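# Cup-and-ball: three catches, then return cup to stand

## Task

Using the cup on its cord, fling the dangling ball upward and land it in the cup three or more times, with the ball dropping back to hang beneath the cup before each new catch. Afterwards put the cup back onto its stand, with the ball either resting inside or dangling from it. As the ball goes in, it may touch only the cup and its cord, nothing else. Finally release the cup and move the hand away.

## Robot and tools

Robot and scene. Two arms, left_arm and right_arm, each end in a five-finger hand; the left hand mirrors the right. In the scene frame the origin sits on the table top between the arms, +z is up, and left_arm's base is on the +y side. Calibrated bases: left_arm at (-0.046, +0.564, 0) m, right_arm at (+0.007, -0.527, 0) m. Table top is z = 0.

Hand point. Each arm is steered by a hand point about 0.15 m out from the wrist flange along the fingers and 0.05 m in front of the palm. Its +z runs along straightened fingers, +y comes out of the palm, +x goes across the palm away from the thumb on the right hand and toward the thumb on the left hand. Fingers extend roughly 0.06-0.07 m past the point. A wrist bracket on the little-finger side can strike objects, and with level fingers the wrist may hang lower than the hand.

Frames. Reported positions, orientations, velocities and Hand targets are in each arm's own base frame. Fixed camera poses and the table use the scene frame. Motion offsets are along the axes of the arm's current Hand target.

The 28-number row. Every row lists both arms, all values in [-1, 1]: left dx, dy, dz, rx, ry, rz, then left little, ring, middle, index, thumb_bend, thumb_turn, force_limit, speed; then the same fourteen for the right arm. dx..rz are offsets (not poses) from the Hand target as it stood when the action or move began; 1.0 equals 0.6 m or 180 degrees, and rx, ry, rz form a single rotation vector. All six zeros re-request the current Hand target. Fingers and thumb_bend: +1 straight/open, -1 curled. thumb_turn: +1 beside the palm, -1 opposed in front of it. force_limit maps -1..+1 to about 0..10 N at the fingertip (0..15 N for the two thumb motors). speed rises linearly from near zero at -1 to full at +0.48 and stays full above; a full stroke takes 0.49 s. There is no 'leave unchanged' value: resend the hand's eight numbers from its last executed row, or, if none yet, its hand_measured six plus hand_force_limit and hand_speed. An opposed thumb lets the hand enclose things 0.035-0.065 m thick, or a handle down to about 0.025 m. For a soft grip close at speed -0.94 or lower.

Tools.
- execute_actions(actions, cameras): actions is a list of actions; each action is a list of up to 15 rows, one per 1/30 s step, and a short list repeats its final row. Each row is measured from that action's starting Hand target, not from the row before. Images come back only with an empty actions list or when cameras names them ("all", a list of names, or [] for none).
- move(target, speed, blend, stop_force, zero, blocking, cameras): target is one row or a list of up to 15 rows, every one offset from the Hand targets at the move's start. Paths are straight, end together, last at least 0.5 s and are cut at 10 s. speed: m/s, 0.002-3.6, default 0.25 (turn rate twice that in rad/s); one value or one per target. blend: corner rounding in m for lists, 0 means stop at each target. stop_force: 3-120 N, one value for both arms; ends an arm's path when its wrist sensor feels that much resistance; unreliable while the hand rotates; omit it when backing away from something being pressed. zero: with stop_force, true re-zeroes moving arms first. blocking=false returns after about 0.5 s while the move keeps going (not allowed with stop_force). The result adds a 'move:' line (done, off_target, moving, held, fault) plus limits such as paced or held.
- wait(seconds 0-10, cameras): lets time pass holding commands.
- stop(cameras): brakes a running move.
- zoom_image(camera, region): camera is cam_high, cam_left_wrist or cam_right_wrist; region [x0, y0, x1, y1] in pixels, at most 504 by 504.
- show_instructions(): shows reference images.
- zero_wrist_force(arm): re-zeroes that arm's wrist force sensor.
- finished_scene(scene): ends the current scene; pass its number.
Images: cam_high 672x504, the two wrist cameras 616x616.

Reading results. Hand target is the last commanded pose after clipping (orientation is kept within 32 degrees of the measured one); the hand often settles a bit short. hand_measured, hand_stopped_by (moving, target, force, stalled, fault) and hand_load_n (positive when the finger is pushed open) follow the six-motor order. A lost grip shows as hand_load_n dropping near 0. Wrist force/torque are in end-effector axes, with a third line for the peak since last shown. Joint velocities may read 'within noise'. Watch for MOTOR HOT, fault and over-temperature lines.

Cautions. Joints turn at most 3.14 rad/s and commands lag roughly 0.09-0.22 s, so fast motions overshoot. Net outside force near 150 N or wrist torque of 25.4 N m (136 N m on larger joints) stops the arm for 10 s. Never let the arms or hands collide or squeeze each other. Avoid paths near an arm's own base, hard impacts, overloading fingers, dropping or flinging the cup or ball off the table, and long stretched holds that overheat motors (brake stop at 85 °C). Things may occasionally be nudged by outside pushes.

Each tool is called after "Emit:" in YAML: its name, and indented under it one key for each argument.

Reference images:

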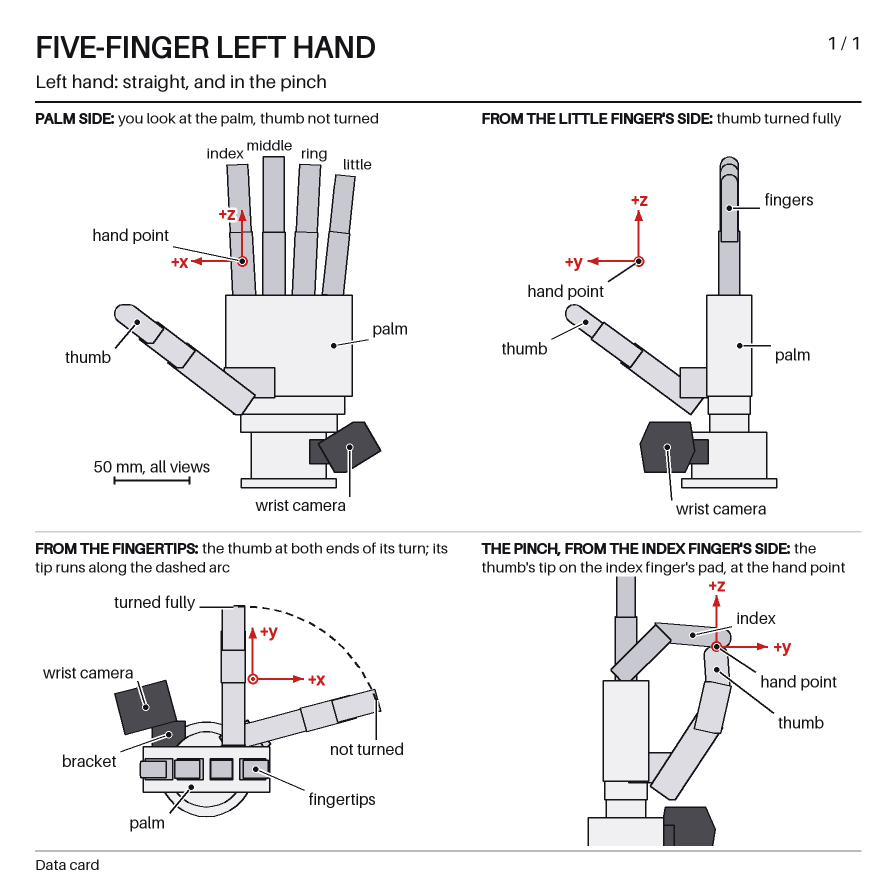

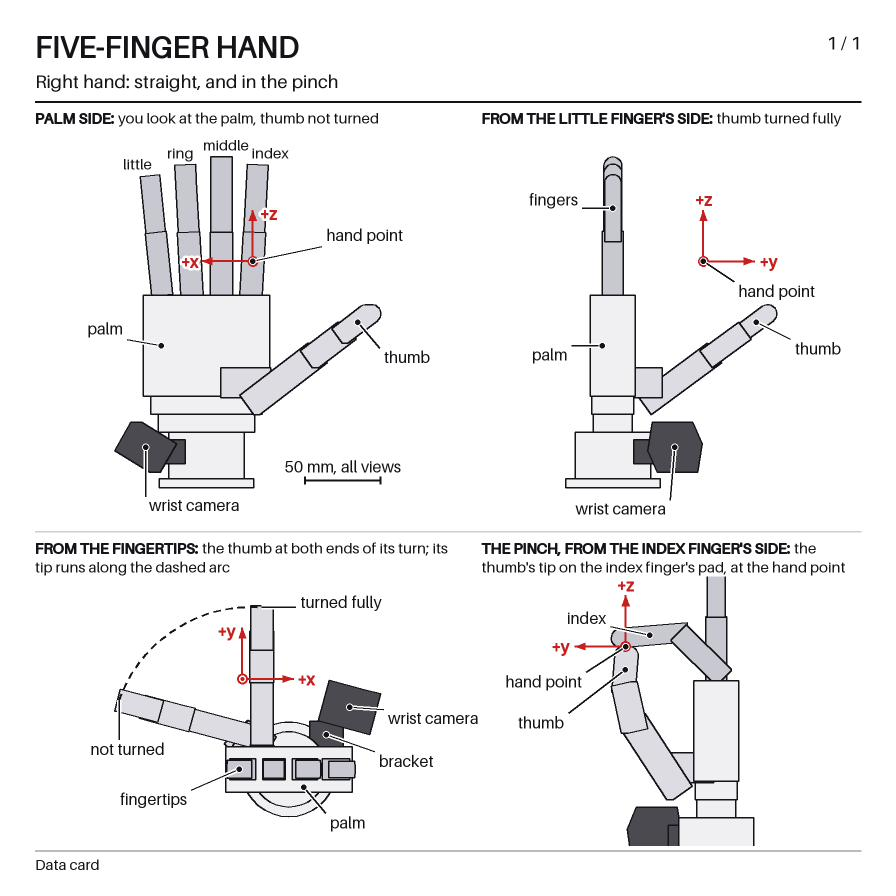

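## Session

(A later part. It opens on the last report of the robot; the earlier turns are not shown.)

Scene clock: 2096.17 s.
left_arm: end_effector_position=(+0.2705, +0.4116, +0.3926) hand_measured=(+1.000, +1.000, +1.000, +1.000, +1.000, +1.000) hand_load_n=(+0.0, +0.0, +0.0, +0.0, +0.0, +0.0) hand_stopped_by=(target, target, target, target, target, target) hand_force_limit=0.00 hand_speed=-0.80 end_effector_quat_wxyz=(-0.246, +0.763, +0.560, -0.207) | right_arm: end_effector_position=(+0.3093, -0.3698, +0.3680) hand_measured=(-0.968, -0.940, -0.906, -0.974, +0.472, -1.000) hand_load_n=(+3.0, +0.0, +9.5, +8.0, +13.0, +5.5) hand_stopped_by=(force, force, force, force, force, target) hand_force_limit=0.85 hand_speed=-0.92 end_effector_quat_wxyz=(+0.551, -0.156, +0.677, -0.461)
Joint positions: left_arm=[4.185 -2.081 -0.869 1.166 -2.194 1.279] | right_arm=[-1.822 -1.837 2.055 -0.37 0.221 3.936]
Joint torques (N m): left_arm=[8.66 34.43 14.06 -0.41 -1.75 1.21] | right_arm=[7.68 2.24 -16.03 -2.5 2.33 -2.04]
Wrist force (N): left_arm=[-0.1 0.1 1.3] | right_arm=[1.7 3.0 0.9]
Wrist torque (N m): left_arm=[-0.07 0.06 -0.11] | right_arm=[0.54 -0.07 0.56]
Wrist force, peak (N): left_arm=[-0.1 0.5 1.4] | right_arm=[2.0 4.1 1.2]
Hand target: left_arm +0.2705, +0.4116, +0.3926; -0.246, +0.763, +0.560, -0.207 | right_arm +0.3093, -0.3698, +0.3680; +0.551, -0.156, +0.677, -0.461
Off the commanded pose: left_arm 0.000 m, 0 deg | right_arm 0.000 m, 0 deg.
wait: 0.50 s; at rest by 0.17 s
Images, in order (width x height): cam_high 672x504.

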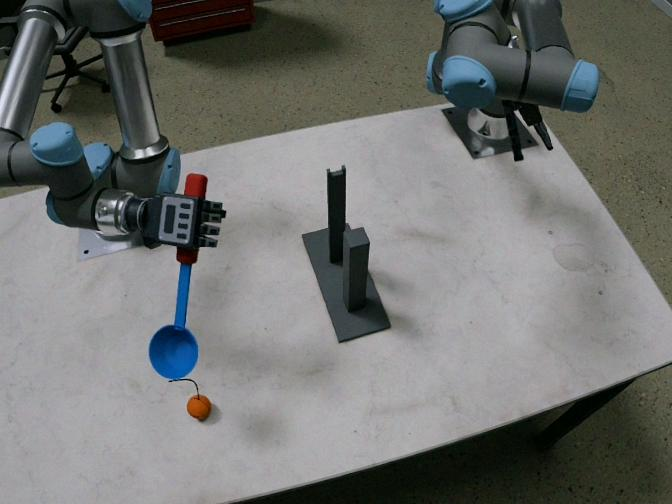

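Emit:
move:
  target: [0,0,0,0,0,0,1,1,1,1,1,1,0,-0.8,-0.0147,0.0068,-0.0046,0,0,0,-1,-1,-0.99,-1,-1,-1,0.85,-0.92]
  speed: 0.02
  cameras: ["cam_high"]

Emit:
zoom_image:
  camera: "cam_high"
  region: [110, 330, 220, 440]

Emit:
move:
  target: [0,0,0,0,0,0,1,1,1,1,1,1,0,-0.8,-0.0020,-0.0027,0.0001,0,0,0,-1,-1,-0.99,-1,-1,-1,0.85,-0.92]
  speed: 0.002
  cameras: ["cam_high"]

Emit:
zoom_image:
  camera: "cam_high"
  region: [110, 330, 220, 440]

Emit:
move:
  target: [0,0,0,0,0,0,1,1,1,1,1,1,0,-0.8,-0.0020,-0.0027,0.0001,0,0,0,-1,-1,-0.99,-1,-1,-1,0.85,-0.92]
  speed: 0.002
  cameras: ["cam_high"]

Emit:
zoom_image:
  camera: "cam_high"
  region: [110, 330, 220, 440]

Emit:
move:
  target: [0,0,0,0,0,0,1,1,1,1,1,1,0,-0.8,-0.0020,-0.0027,0.0001,0,0,0,-1,-1,-0.99,-1,-1,-1,0.85,-0.92]
  speed: 0.002
  cameras: ["cam_high"]

Emit:
zoom_image:
  camera: "cam_high"
  region: [110, 330, 220, 440]

Emit:
move:
  target: [0,0,0,0,0,0,1,1,1,1,1,1,0,-0.8,-0.0020,-0.0027,0.0001,0,0,0,-1,-1,-0.99,-1,-1,-1,0.85,-0.92]
  speed: 0.002
  cameras: ["cam_high"]

Emit:
zoom_image:
  camera: "cam_high"
  region: [110, 330, 220, 440]

Scene clock: 2108.10 s.
left_arm: end_effector_position=(+0.2705, +0.4116, +0.3926) hand_measured=(+1.000, +1.000, +1.000, +1.000, +1.000, +1.000) hand_load_n=(+0.0, +0.0, +0.0, +0.0, +0.0, +0.0) hand_stopped_by=(target, target, target, target, target, target) hand_force_limit=0.00 hand_speed=-0.80 end_effector_quat_wxyz=(-0.246, +0.763, +0.560, -0.207) | right_arm: end_effector_position=(+0.3111, -0.3600, +0.3699) hand_measured=(-0.968, -0.940, -0.906, -0.974, +0.472, -1.000) hand_load_n=(+2.5, +0.5, +9.5, +8.0, +13.0, +6.0) hand_stopped_by=(force, force, force, force, force, target) hand_force_limit=0.85 hand_speed=-0.92 end_effector_quat_wxyz=(+0.551, -0.156, +0.677, -0.461)
Joint positions: left_arm=[4.185 -2.081 -0.869 1.166 -2.194 1.279] | right_arm=[-1.825 -1.866 2.07 -0.357 0.219 3.938]
Joint torques (N m): left_arm=[9.05 34.02 13.97 -0.41 -1.84 1.28] | right_arm=[-5.16 2.16 -28.88 -1.89 -1.53 1.48]
Wrist force (N): left_arm=[-0.1 0.4 1.2] | right_arm=[2.4 3.8 1.2]
Wrist torque (N m): left_arm=[-0.04 0.06 -0.12] | right_arm=[0.55 -0.07 0.56]
Wrist force, peak (N): left_arm=[-0.2 0.4 1.5] | right_arm=[2.3 4.2 1.3]
Hand target: left_arm +0.2705, +0.4116, +0.3926; -0.246, +0.763, +0.560, -0.207 | right_arm +0.3111, -0.3601, +0.3699; +0.551, -0.156, +0.677, -0.461
Off the commanded pose: left_arm 0.000 m, 0 deg | right_arm 0.000 m, 0 deg.
move: done
Images, in order (width x height): cam_high 672x504.

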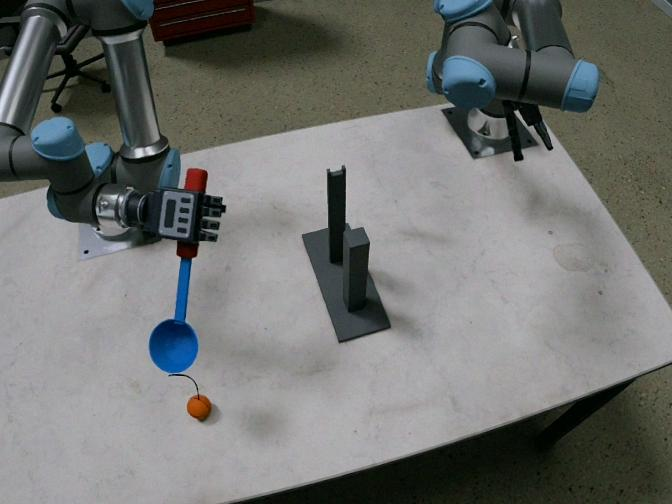

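Scaled by 4.582 from the camera's 672x504 image, which has a finer 960x720 frame.

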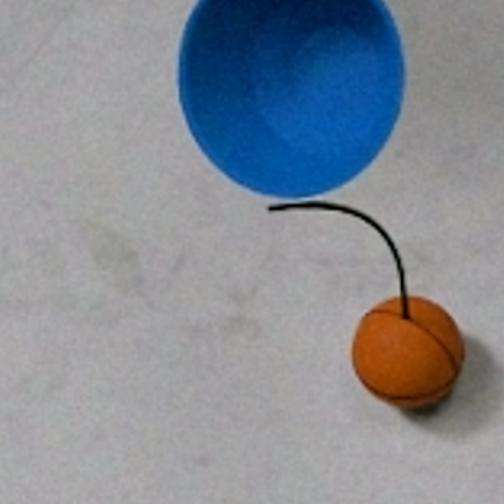

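Scene clock: 2109.33 s.
left_arm: end_effector_position=(+0.2705, +0.4116, +0.3926) hand_measured=(+1.000, +1.000, +1.000, +1.000, +1.000, +1.000) hand_load_n=(+0.0, +0.0, +0.0, +0.0, +0.0, +0.0) hand_stopped_by=(target, target, target, target, target, target) hand_force_limit=0.00 hand_speed=-0.80 end_effector_quat_wxyz=(-0.246, +0.763, +0.560, -0.207) | right_arm: end_effector_position=(+0.3111, -0.3601, +0.3720) hand_measured=(-0.968, -0.940, -0.906, -0.974, +0.472, -1.000) hand_load_n=(+2.5, +0.5, +9.5, +7.5, +13.0, +5.5) hand_stopped_by=(force, force, force, force, force, target) hand_force_limit=0.85 hand_speed=-0.92 end_effector_quat_wxyz=(+0.551, -0.156, +0.677, -0.461)
Joint positions: left_arm=[4.185 -2.081 -0.869 1.166 -2.194 1.279] | right_arm=[-1.825 -1.866 2.065 -0.352 0.219 3.938]
Joint torques (N m): left_arm=[8.86 33.94 14.21 -0.42 -1.74 1.25] | right_arm=[-3.51 -19.85 -28.75 0.19 0.24 1.26]
Wrist force (N): left_arm=[-0.1 0.3 1.0] | right_arm=[1.8 3.1 1.0]
Wrist torque (N m): left_arm=[-0.03 0.05 -0.12] | right_arm=[0.54 -0.07 0.56]
Wrist force, peak (N): left_arm=[-0.1 0.5 1.3] | right_arm=[2.2 4.3 1.1]
Hand target: left_arm +0.2705, +0.4116, +0.3926; -0.246, +0.763, +0.560, -0.207 | right_arm +0.3111, -0.3601, +0.3720; +0.551, -0.156, +0.677, -0.461
Off the commanded pose: left_arm 0.000 m, 0 deg | right_arm 0.000 m, 0 deg.
move: done
Images, in order (width x height): cam_high 672x504.

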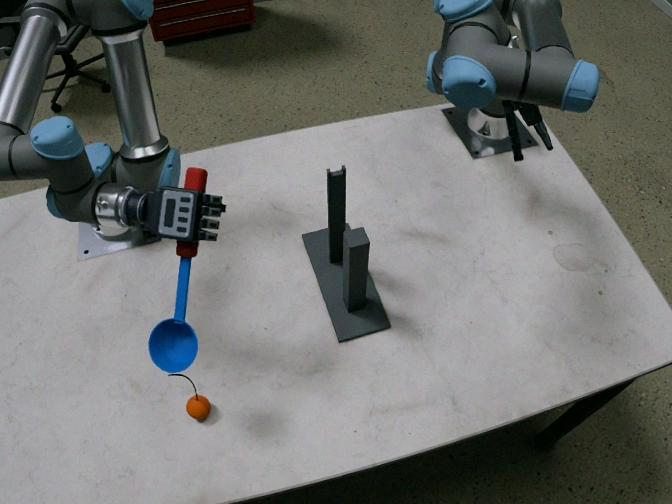

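Scaled by 4.582 from the camera's 672x504 image, which has a finer 960x720 frame.

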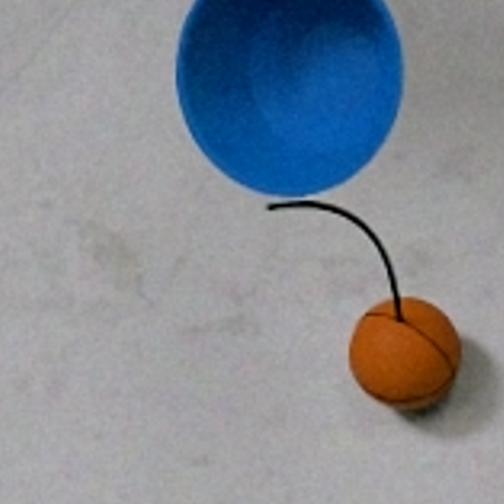

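Scene clock: 2110.57 s.
left_arm: end_effector_position=(+0.2705, +0.4116, +0.3926) hand_measured=(+1.000, +1.000, +1.000, +1.000, +1.000, +1.000) hand_load_n=(+0.0, +0.0, +0.0, +0.0, +0.0, +0.0) hand_stopped_by=(target, target, target, target, target, target) hand_force_limit=0.00 hand_speed=-0.80 end_effector_quat_wxyz=(-0.246, +0.763, +0.560, -0.207) | right_arm: end_effector_position=(+0.3110, -0.3601, +0.3740) hand_measured=(-0.968, -0.940, -0.906, -0.974, +0.472, -1.000) hand_load_n=(+2.5, +0.0, +9.5, +7.5, +13.0, +6.0) hand_stopped_by=(force, force, force, force, force, target) hand_force_limit=0.85 hand_speed=-0.92 end_effector_quat_wxyz=(+0.551, -0.156, +0.677, -0.461)
Joint positions: left_arm=[4.185 -2.081 -0.869 1.166 -2.194 1.279] | right_arm=[-1.825 -1.867 2.061 -0.346 0.219 3.938]
Joint torques (N m): left_arm=[9.32 33.95 14.07 -0.29 -1.74 1.18] | right_arm=[-7.35 -19.78 -28.81 0.15 -1.74 1.26]
Wrist force (N): left_arm=[0.0 0.4 1.2] | right_arm=[1.9 3.9 1.0]
Wrist torque (N m): left_arm=[-0.02 0.04 -0.11] | right_arm=[0.56 0.01 0.53]
Wrist force, peak (N): left_arm=[-0.2 0.2 1.4] | right_arm=[2.4 4.1 1.0]
Hand target: left_arm +0.2705, +0.4116, +0.3926; -0.246, +0.763, +0.560, -0.207 | right_arm +0.3111, -0.3601, +0.3740; +0.551, -0.156, +0.677, -0.461
Off the commanded pose: left_arm 0.000 m, 0 deg | right_arm 0.000 m, 0 deg.
move: done
Images, in order (width x height): cam_high 672x504.

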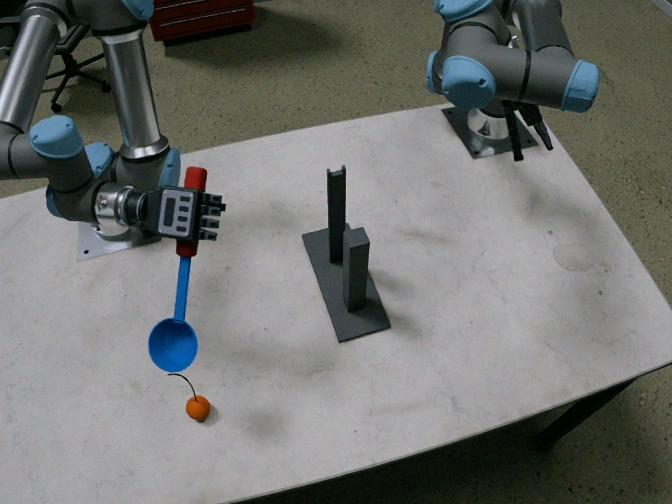

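Scaled by 4.582 from the camera's 672x504 image, which has a finer 960x720 frame.

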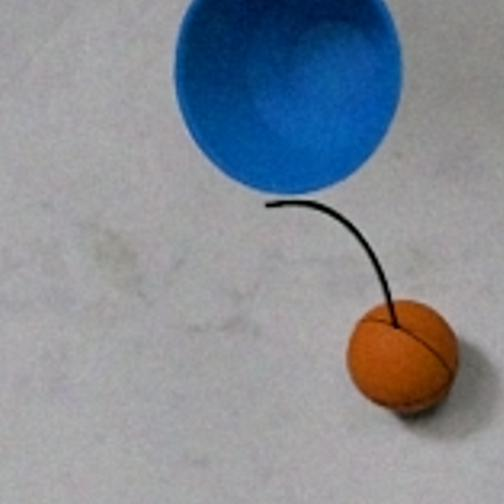

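Scene clock: 2111.80 s.
left_arm: end_effector_position=(+0.2705, +0.4116, +0.3926) hand_measured=(+1.000, +1.000, +1.000, +1.000, +1.000, +1.000) hand_load_n=(+0.0, +0.0, +0.0, -0.5, +0.0, +0.0) hand_stopped_by=(target, target, target, target, target, target) hand_force_limit=0.00 hand_speed=-0.80 end_effector_quat_wxyz=(-0.246, +0.763, +0.560, -0.207) | right_arm: end_effector_position=(+0.3110, -0.3601, +0.3760) hand_measured=(-0.968, -0.940, -0.906, -0.974, +0.472, -1.000) hand_load_n=(+3.0, +0.5, +9.5, +8.0, +13.0, +6.0) hand_stopped_by=(force, force, force, force, force, target) hand_force_limit=0.85 hand_speed=-0.92 end_effector_quat_wxyz=(+0.551, -0.156, +0.677, -0.461)
Joint positions: left_arm=[4.185 -2.081 -0.869 1.166 -2.194 1.279] | right_arm=[-1.825 -1.868 2.056 -0.341 0.219 3.938]
Joint torques (N m): left_arm=[9.2 34.06 13.98 -0.45 -1.77 1.27] | right_arm=[-8.42 -20.14 -29.03 0.12 -1.99 1.34]
Wrist force (N): left_arm=[-0.2 0.4 1.2] | right_arm=[1.6 3.4 1.0]
Wrist torque (N m): left_arm=[-0.02 0.07 -0.13] | right_arm=[0.59 -0.05 0.55]
Wrist force, peak (N): left_arm=[0.0 0.4 1.3] | right_arm=[2.5 4.0 0.9]
Hand target: left_arm +0.2705, +0.4116, +0.3926; -0.246, +0.763, +0.560, -0.207 | right_arm +0.3110, -0.3601, +0.3760; +0.551, -0.156, +0.677, -0.461
Off the commanded pose: left_arm 0.000 m, 0 deg | right_arm 0.000 m, 0 deg.
move: done
Images, in order (width x height): cam_high 672x504.

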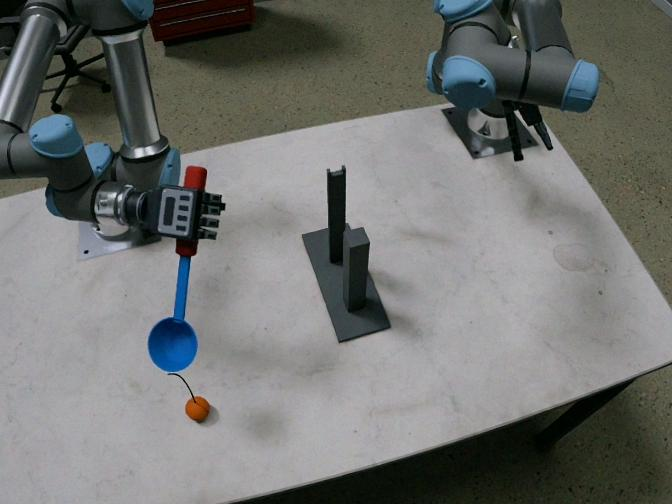

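Scaled by 4.582 from the camera's 672x504 image, which has a finer 960x720 frame.

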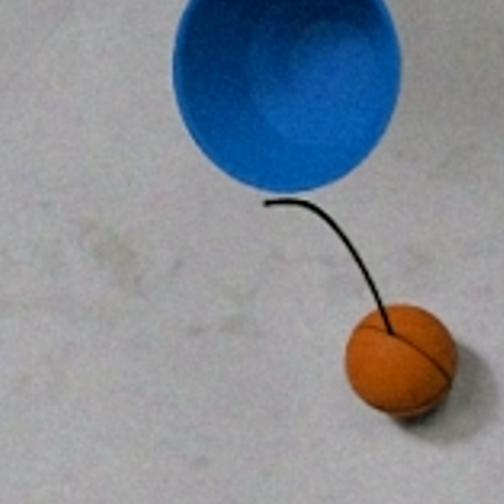

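Scene clock: 2113.03 s.
left_arm: end_effector_position=(+0.2705, +0.4116, +0.3926) hand_measured=(+1.000, +1.000, +1.000, +1.000, +1.000, +1.000) hand_load_n=(+0.0, +0.0, +0.0, +0.0, +0.0, +0.0) hand_stopped_by=(target, target, target, target, target, target) hand_force_limit=0.00 hand_speed=-0.80 end_effector_quat_wxyz=(-0.246, +0.763, +0.560, -0.207) | right_arm: end_effector_position=(+0.3110, -0.3601, +0.3780) hand_measured=(-0.968, -0.940, -0.906, -0.974, +0.472, -1.000) hand_load_n=(+3.0, +0.0, +9.5, +7.5, +13.0, +5.5) hand_stopped_by=(force, force, force, force, force, target) hand_force_limit=0.85 hand_speed=-0.92 end_effector_quat_wxyz=(+0.551, -0.156, +0.677, -0.461)
Joint positions: left_arm=[4.185 -2.081 -0.869 1.166 -2.194 1.279] | right_arm=[-1.825 -1.869 2.051 -0.335 0.219 3.938]
Joint torques (N m): left_arm=[9.23 34.05 13.99 -0.4 -1.75 1.32] | right_arm=[-8.14 -20.1 -29.01 0.1 -2.03 1.2]
Wrist force (N): left_arm=[0.0 0.4 1.2] | right_arm=[2.2 4.0 1.0]
Wrist torque (N m): left_arm=[-0.03 0.04 -0.11] | right_arm=[0.55 -0.01 0.58]
Wrist force, peak (N): left_arm=[-0.3 0.4 1.3] | right_arm=[2.1 4.2 1.1]
Hand target: left_arm +0.2705, +0.4116, +0.3926; -0.246, +0.763, +0.560, -0.207 | right_arm +0.3110, -0.3601, +0.3780; +0.551, -0.156, +0.677, -0.461
Off the commanded pose: left_arm 0.000 m, 0 deg | right_arm 0.000 m, 0 deg.
move: done
Images, in order (width x height): cam_high 672x504.

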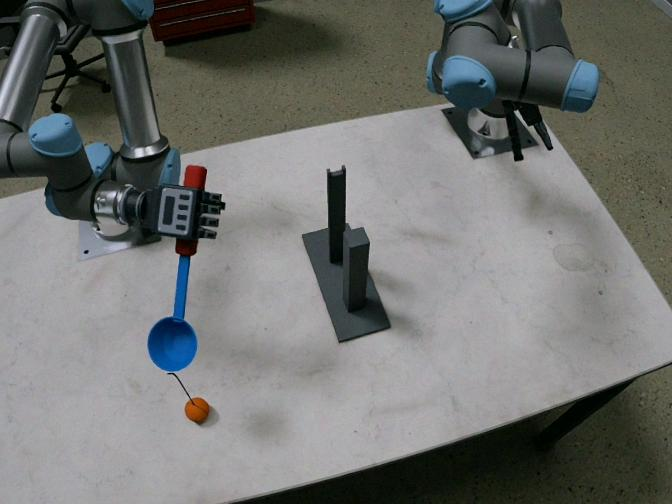

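Scaled by 4.582 from the camera's 672x504 image, which has a finer 960x720 frame.

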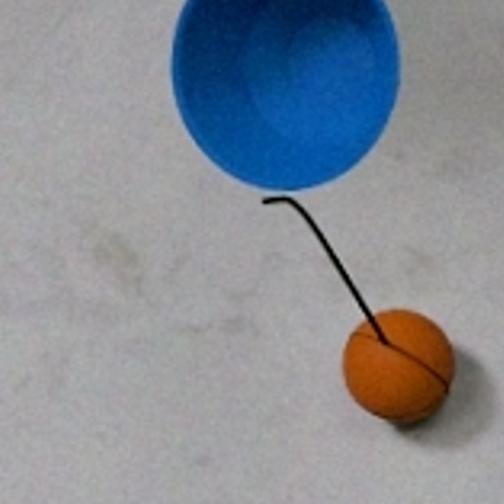

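Emit:
move:
  target: [0,0,0,0,0,0,1,1,1,1,1,1,0,-0.8,0.0102,-0.0078,-0.0022,0,0,0,-1,-1,-0.99,-1,-1,-1,0.85,-0.92]
  speed: 0.006
  cameras: ["cam_high"]

Emit:
zoom_image:
  camera: "cam_high"
  region: [110, 330, 220, 440]

Emit:
move:
  target: [0,0,0,0,0,0,1,1,1,1,1,1,0,-0.8,-0.0020,-0.0027,0.0001,0,0,0,-1,-1,-0.99,-1,-1,-1,0.85,-0.92]
  speed: 0.002
  cameras: ["cam_high"]

Emit:
zoom_image:
  camera: "cam_high"
  region: [110, 330, 220, 440]

Emit:
move:
  target: [0,0,0,0,0,0,1,1,1,1,1,1,0,-0.8,-0.0020,-0.0027,0.0001,0,0,0,-1,-1,-0.99,-1,-1,-1,0.85,-0.92]
  speed: 0.002
  cameras: ["cam_high"]

Emit:
zoom_image:
  camera: "cam_high"
  region: [110, 330, 220, 440]

Emit:
move:
  target: [0,0,0,0,0,0,1,1,1,1,1,1,0,-0.8,-0.0020,-0.0027,0.0001,0,0,0,-1,-1,-0.99,-1,-1,-1,0.85,-0.92]
  speed: 0.002
  cameras: ["cam_high"]

Emit:
zoom_image:
  camera: "cam_high"
  region: [110, 330, 220, 440]

Emit:
wait:
  seconds: 0.25
  cameras: ["cam_high"]

Emit:
zoom_image:
  camera: "cam_high"
  region: [110, 330, 220, 440]

Emit:
wait:
  seconds: 0.25
  cameras: ["cam_high"]

Emit:
zoom_image:
  camera: "cam_high"
  region: [110, 330, 220, 440]

Scene clock: 2125.07 s.
left_arm: end_effector_position=(+0.2705, +0.4116, +0.3926) hand_measured=(+1.000, +1.000, +1.000, +1.000, +1.000, +1.000) hand_load_n=(+0.0, +0.0, +0.0, -0.5, +0.0, +0.0) hand_stopped_by=(target, target, target, target, target, target) hand_force_limit=0.00 hand_speed=-0.80 end_effector_quat_wxyz=(-0.246, +0.763, +0.560, -0.207) | right_arm: end_effector_position=(+0.3063, -0.3665, +0.3780) hand_measured=(-0.968, -0.940, -0.906, -0.974, +0.472, -1.000) hand_load_n=(+3.0, +0.0, +9.5, +7.5, +13.0, +6.0) hand_stopped_by=(force, force, force, force, force, target) hand_force_limit=0.85 hand_speed=-0.92 end_effector_quat_wxyz=(+0.551, -0.156, +0.677, -0.461)
Joint positions: left_arm=[4.185 -2.081 -0.869 1.166 -2.194 1.279] | right_arm=[-1.835 -1.856 2.042 -0.348 0.208 3.946]
Joint torques (N m): left_arm=[9.03 34.04 14.64 -0.44 -1.73 1.21] | right_arm=[-2.55 -4.33 -26.88 -2.2 -1.48 1.55]
Wrist force (N): left_arm=[0.0 0.3 1.2] | right_arm=[1.7 3.1 0.9]
Wrist torque (N m): left_arm=[-0.04 0.04 -0.11] | right_arm=[0.54 -0.05 0.58]
Wrist force, peak (N): left_arm=[-0.3 0.4 1.5] | right_arm=[2.8 4.4 1.2]
Hand target: left_arm +0.2705, +0.4116, +0.3926; -0.246, +0.763, +0.560, -0.207 | right_arm +0.3064, -0.3664, +0.3780; +0.551, -0.156, +0.677, -0.461
Off the commanded pose: left_arm 0.000 m, 0 deg | right_arm 0.000 m, 0 deg.
move: done
Images, in order (width x height): cam_high 672x504.

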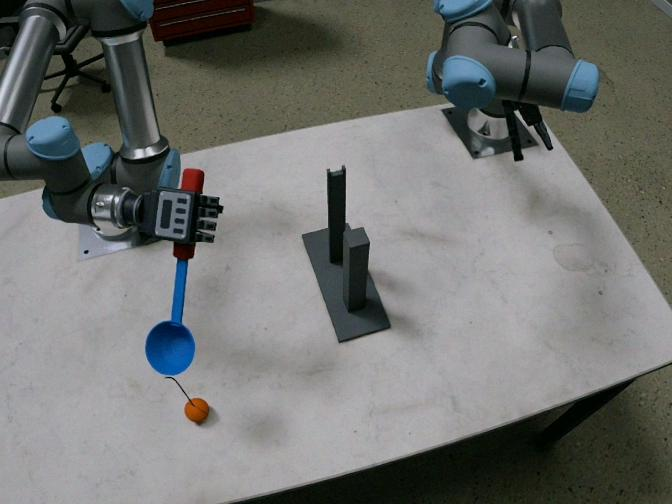

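Scaled by 4.582 from the camera's 672x504 image, which has a finer 960x720 frame.

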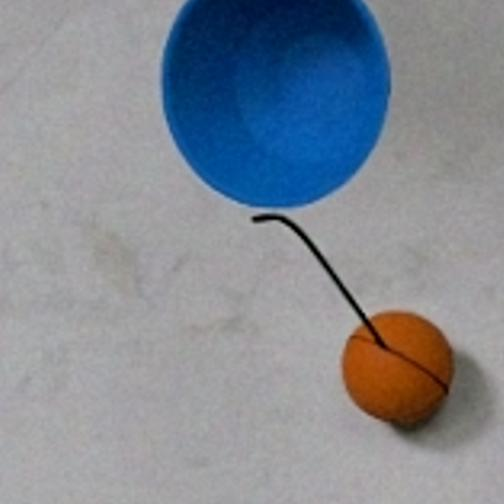

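Scene clock: 2126.30 s.
left_arm: end_effector_position=(+0.2705, +0.4116, +0.3926) hand_measured=(+1.000, +1.000, +1.000, +1.000, +1.000, +1.000) hand_load_n=(+0.0, +0.0, +0.0, +0.0, +0.0, -0.5) hand_stopped_by=(target, target, target, target, target, target) hand_force_limit=0.00 hand_speed=-0.80 end_effector_quat_wxyz=(-0.246, +0.763, +0.560, -0.207) | right_arm: end_effector_position=(+0.3063, -0.3664, +0.3800) hand_measured=(-0.968, -0.940, -0.906, -0.974, +0.472, -1.000) hand_load_n=(+3.5, +0.5, +9.5, +8.0, +13.0, +6.0) hand_stopped_by=(force, force, force, force, force, target) hand_force_limit=0.85 hand_speed=-0.92 end_effector_quat_wxyz=(+0.551, -0.156, +0.677, -0.461)
Joint positions: left_arm=[4.185 -2.081 -0.869 1.166 -2.194 1.279] | right_arm=[-1.835 -1.857 2.038 -0.342 0.208 3.946]
Joint torques (N m): left_arm=[9.45 33.36 13.48 -0.55 -1.73 1.16] | right_arm=[7.1 -20.52 -29.48 0.04 2.2 1.13]
Wrist force (N): left_arm=[0.0 0.3 1.1] | right_arm=[2.1 4.3 0.9]
Wrist torque (N m): left_arm=[-0.03 0.04 -0.11] | right_arm=[0.59 0.03 0.63]
Wrist force, peak (N): left_arm=[-0.2 0.4 1.4] | right_arm=[3.0 4.5 1.1]
Hand target: left_arm +0.2705, +0.4116, +0.3926; -0.246, +0.763, +0.560, -0.207 | right_arm +0.3063, -0.3664, +0.3800; +0.551, -0.156, +0.677, -0.461
Off the commanded pose: left_arm 0.000 m, 0 deg | right_arm 0.000 m, 0 deg.
move: done
Images, in order (width x height): cam_high 672x504.

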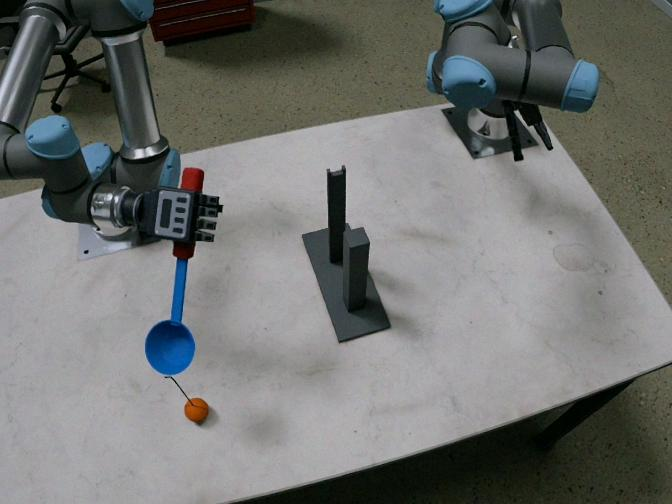

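Scaled by 4.582 from the camera's 672x504 image, which has a finer 960x720 frame.

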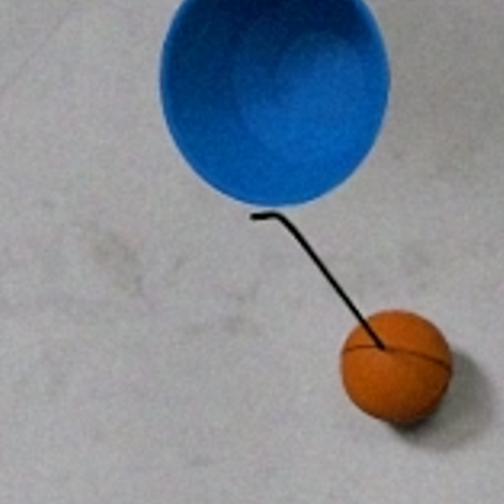

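Scene clock: 2127.53 s.
left_arm: end_effector_position=(+0.2705, +0.4116, +0.3926) hand_measured=(+1.000, +1.000, +1.000, +1.000, +1.000, +1.000) hand_load_n=(+0.0, +0.5, +0.0, -0.5, -0.5, +0.0) hand_stopped_by=(target, target, target, target, target, target) hand_force_limit=0.00 hand_speed=-0.80 end_effector_quat_wxyz=(-0.246, +0.763, +0.560, -0.207) | right_arm: end_effector_position=(+0.3063, -0.3664, +0.3821) hand_measured=(-0.968, -0.940, -0.906, -0.974, +0.472, -1.000) hand_load_n=(+3.0, +0.5, +9.5, +8.0, +13.0, +6.0) hand_stopped_by=(force, force, force, force, force, target) hand_force_limit=0.85 hand_speed=-0.92 end_effector_quat_wxyz=(+0.551, -0.156, +0.677, -0.461)
Joint positions: left_arm=[4.185 -2.081 -0.869 1.166 -2.194 1.279] | right_arm=[-1.835 -1.858 2.033 -0.337 0.208 3.946]
Joint torques (N m): left_arm=[8.82 33.01 14.09 -0.32 -1.74 1.25] | right_arm=[-1.65 -20.74 -29.23 0.21 -0.03 1.18]
Wrist force (N): left_arm=[-0.1 0.3 1.2] | right_arm=[2.1 3.7 0.8]
Wrist torque (N m): left_arm=[-0.04 0.06 -0.12] | right_arm=[0.60 -0.07 0.68]
Wrist force, peak (N): left_arm=[-0.1 0.5 1.3] | right_arm=[2.6 4.5 1.0]
Hand target: left_arm +0.2705, +0.4116, +0.3926; -0.246, +0.763, +0.560, -0.207 | right_arm +0.3063, -0.3664, +0.3820; +0.551, -0.156, +0.677, -0.461
Off the commanded pose: left_arm 0.000 m, 0 deg | right_arm 0.000 m, 0 deg.
move: done
Images, in order (width x height): cam_high 672x504.

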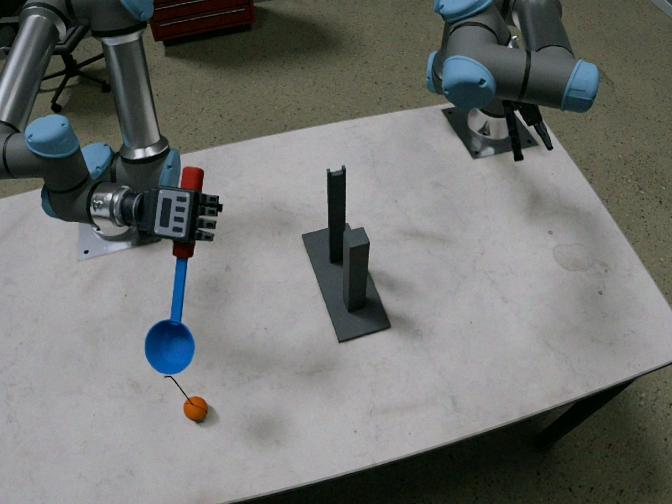

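Scaled by 4.582 from the camera's 672x504 image, which has a finer 960x720 frame.

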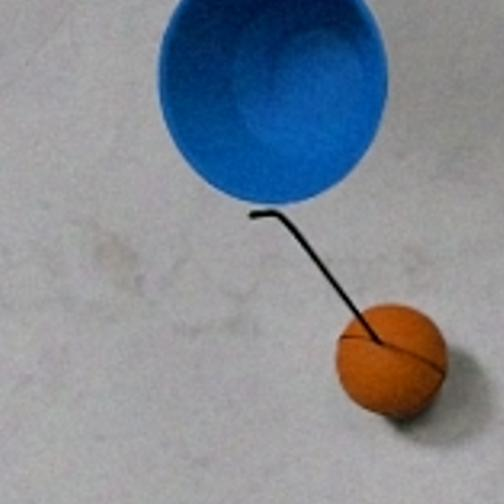

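Scene clock: 2128.77 s.
left_arm: end_effector_position=(+0.2705, +0.4116, +0.3926) hand_measured=(+1.000, +1.000, +1.000, +1.000, +1.000, +1.000) hand_load_n=(+0.0, +0.0, +0.0, +0.0, +0.0, +0.0) hand_stopped_by=(target, target, target, target, target, target) hand_force_limit=0.00 hand_speed=-0.80 end_effector_quat_wxyz=(-0.246, +0.763, +0.560, -0.207) | right_arm: end_effector_position=(+0.3063, -0.3665, +0.3841) hand_measured=(-0.968, -0.940, -0.906, -0.974, +0.472, -1.000) hand_load_n=(+3.5, +0.5, +9.0, +7.5, +13.0, +6.0) hand_stopped_by=(force, force, force, force, force, target) hand_force_limit=0.85 hand_speed=-0.92 end_effector_quat_wxyz=(+0.551, -0.156, +0.677, -0.461)
Joint positions: left_arm=[4.185 -2.081 -0.869 1.166 -2.194 1.279] | right_arm=[-1.835 -1.859 2.029 -0.331 0.208 3.946]
Joint torques (N m): left_arm=[8.59 33.5 14.14 -0.47 -1.74 1.25] | right_arm=[-8.44 -21.04 -28.45 0.11 -1.99 1.1]
Wrist force (N): left_arm=[-0.2 0.4 1.1] | right_arm=[2.4 4.0 1.4]
Wrist torque (N m): left_arm=[-0.02 0.06 -0.12] | right_arm=[0.52 -0.06 0.65]
Wrist force, peak (N): left_arm=[-0.1 0.4 1.4] | right_arm=[2.7 4.4 0.7]
Hand target: left_arm +0.2705, +0.4116, +0.3926; -0.246, +0.763, +0.560, -0.207 | right_arm +0.3063, -0.3665, +0.3841; +0.551, -0.156, +0.677, -0.461
Off the commanded pose: left_arm 0.000 m, 0 deg | right_arm 0.000 m, 0 deg.
move: done
Images, in order (width x height): cam_high 672x504.

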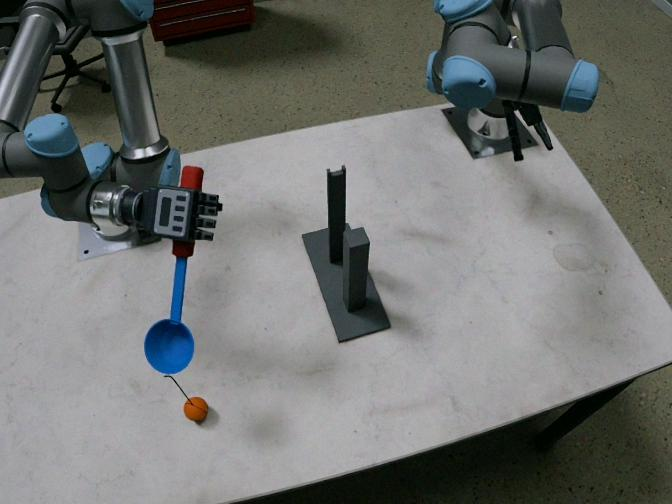

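Scaled by 4.582 from the camera's 672x504 image, which has a finer 960x720 frame.

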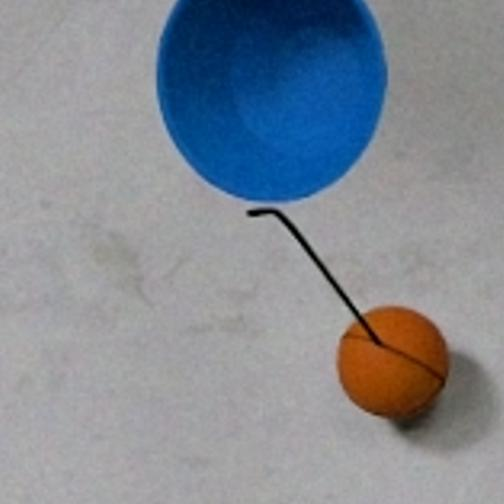

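Scene clock: 2129.03 s.
left_arm: end_effector_position=(+0.2705, +0.4116, +0.3926) hand_measured=(+1.000, +1.000, +1.000, +1.000, +1.000, +1.000) hand_load_n=(+0.0, +0.0, +0.0, +0.0, +0.0, +0.0) hand_stopped_by=(target, target, target, target, target, target) hand_force_limit=0.00 hand_speed=-0.80 end_effector_quat_wxyz=(-0.246, +0.763, +0.560, -0.207) | right_arm: end_effector_position=(+0.3063, -0.3665, +0.3841) hand_measured=(-0.968, -0.940, -0.906, -0.974, +0.472, -1.000) hand_load_n=(+3.0, +0.5, +9.5, +8.0, +13.0, +5.5) hand_stopped_by=(force, force, force, force, force, target) hand_force_limit=0.85 hand_speed=-0.92 end_effector_quat_wxyz=(+0.551, -0.156, +0.677, -0.461)
Joint positions: left_arm=[4.185 -2.081 -0.869 1.166 -2.194 1.279] | right_arm=[-1.835 -1.859 2.029 -0.331 0.208 3.946]
Joint torques (N m): left_arm=[9.13 33.4 13.75 -0.43 -1.8 1.23] | right_arm=[-8.15 -19.64 -25.81 -0.72 -1.97 0.33]
Wrist force (N): left_arm=[-0.1 0.4 1.1] | right_arm=[2.0 3.9 1.1]
Wrist torque (N m): left_arm=[-0.02 0.05 -0.11] | right_arm=[0.57 -0.02 0.65]
Wrist force, peak (N): left_arm=[-0.2 0.3 1.4] | right_arm=[2.5 4.3 0.7]
Hand target: left_arm +0.2705, +0.4116, +0.3926; -0.246, +0.763, +0.560, -0.207 | right_arm +0.3063, -0.3665, +0.3841; +0.551, -0.156, +0.677, -0.461
Off the commanded pose: left_arm 0.000 m, 0 deg | right_arm 0.000 m, 0 deg.
wait: 0.27 s; at rest by 0.17 s
Images, in order (width x height): cam_high 672x504.

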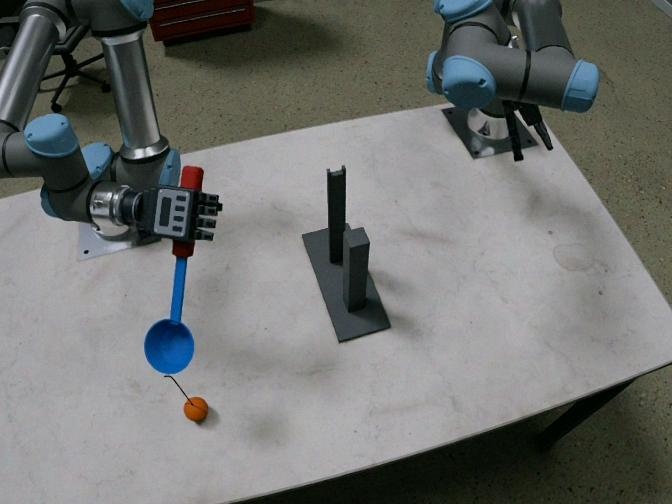

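Scaled by 4.582 from the camera's 672x504 image, which has a finer 960x720 frame.

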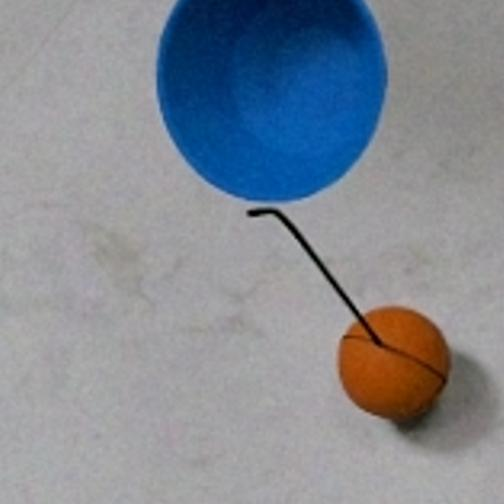

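Scene clock: 2129.30 s.
left_arm: end_effector_position=(+0.2705, +0.4116, +0.3926) hand_measured=(+1.000, +1.000, +1.000, +1.000, +1.000, +1.000) hand_load_n=(+0.0, +0.0, +0.0, +0.0, +0.0, -0.5) hand_stopped_by=(target, target, target, target, target, target) hand_force_limit=0.00 hand_speed=-0.80 end_effector_quat_wxyz=(-0.246, +0.763, +0.560, -0.207) | right_arm: end_effector_position=(+0.3063, -0.3665, +0.3841) hand_measured=(-0.968, -0.940, -0.906, -0.974, +0.472, -1.000) hand_load_n=(+3.5, +0.5, +9.5, +7.5, +13.0, +6.0) hand_stopped_by=(force, force, force, force, force, target) hand_force_limit=0.85 hand_speed=-0.92 end_effector_quat_wxyz=(+0.551, -0.156, +0.677, -0.461)
Joint positions: left_arm=[4.185 -2.081 -0.869 1.166 -2.194 1.279] | right_arm=[-1.835 -1.859 2.029 -0.331 0.208 3.946]
Joint torques (N m): left_arm=[8.92 33.62 13.91 -0.46 -1.75 1.2] | right_arm=[-8.15 -18.82 -23.32 -1.32 -2.02 -0.48]
Wrist force (N): left_arm=[-0.2 0.3 1.1] | right_arm=[1.6 3.8 0.7]
Wrist torque (N m): left_arm=[-0.04 0.06 -0.12] | right_arm=[0.62 0.01 0.64]
Wrist force, peak (N): left_arm=[0.0 0.4 1.3] | right_arm=[2.2 4.2 1.2]
Hand target: left_arm +0.2705, +0.4116, +0.3926; -0.246, +0.763, +0.560, -0.207 | right_arm +0.3063, -0.3665, +0.3841; +0.551, -0.156, +0.677, -0.461
Off the commanded pose: left_arm 0.000 m, 0 deg | right_arm 0.000 m, 0 deg.
wait: 0.27 s; at rest by 0.17 s
Images, in order (width x height): cam_high 672x504.

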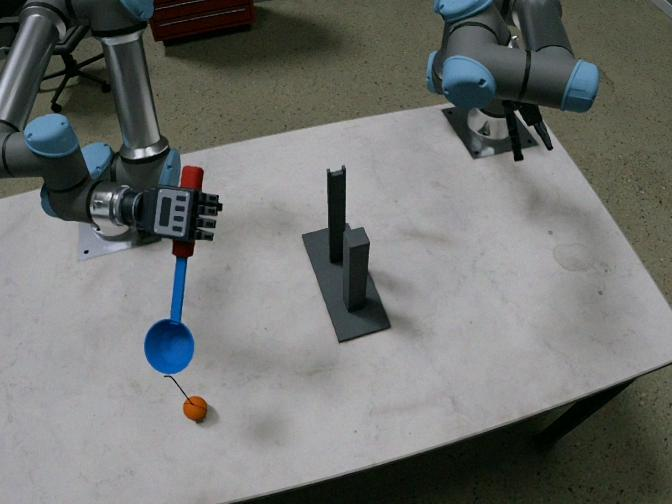

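Scaled by 4.582 from the camera's 672x504 image, which has a finer 960x720 frame.

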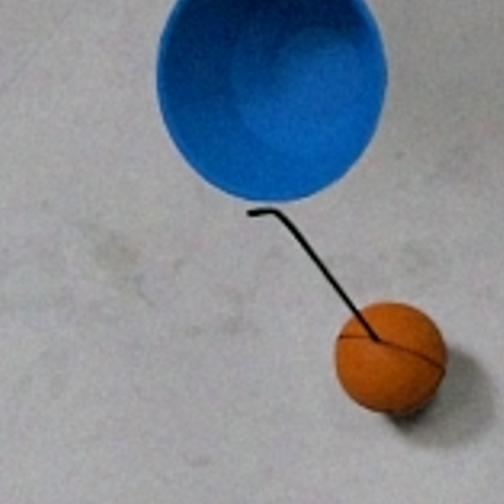

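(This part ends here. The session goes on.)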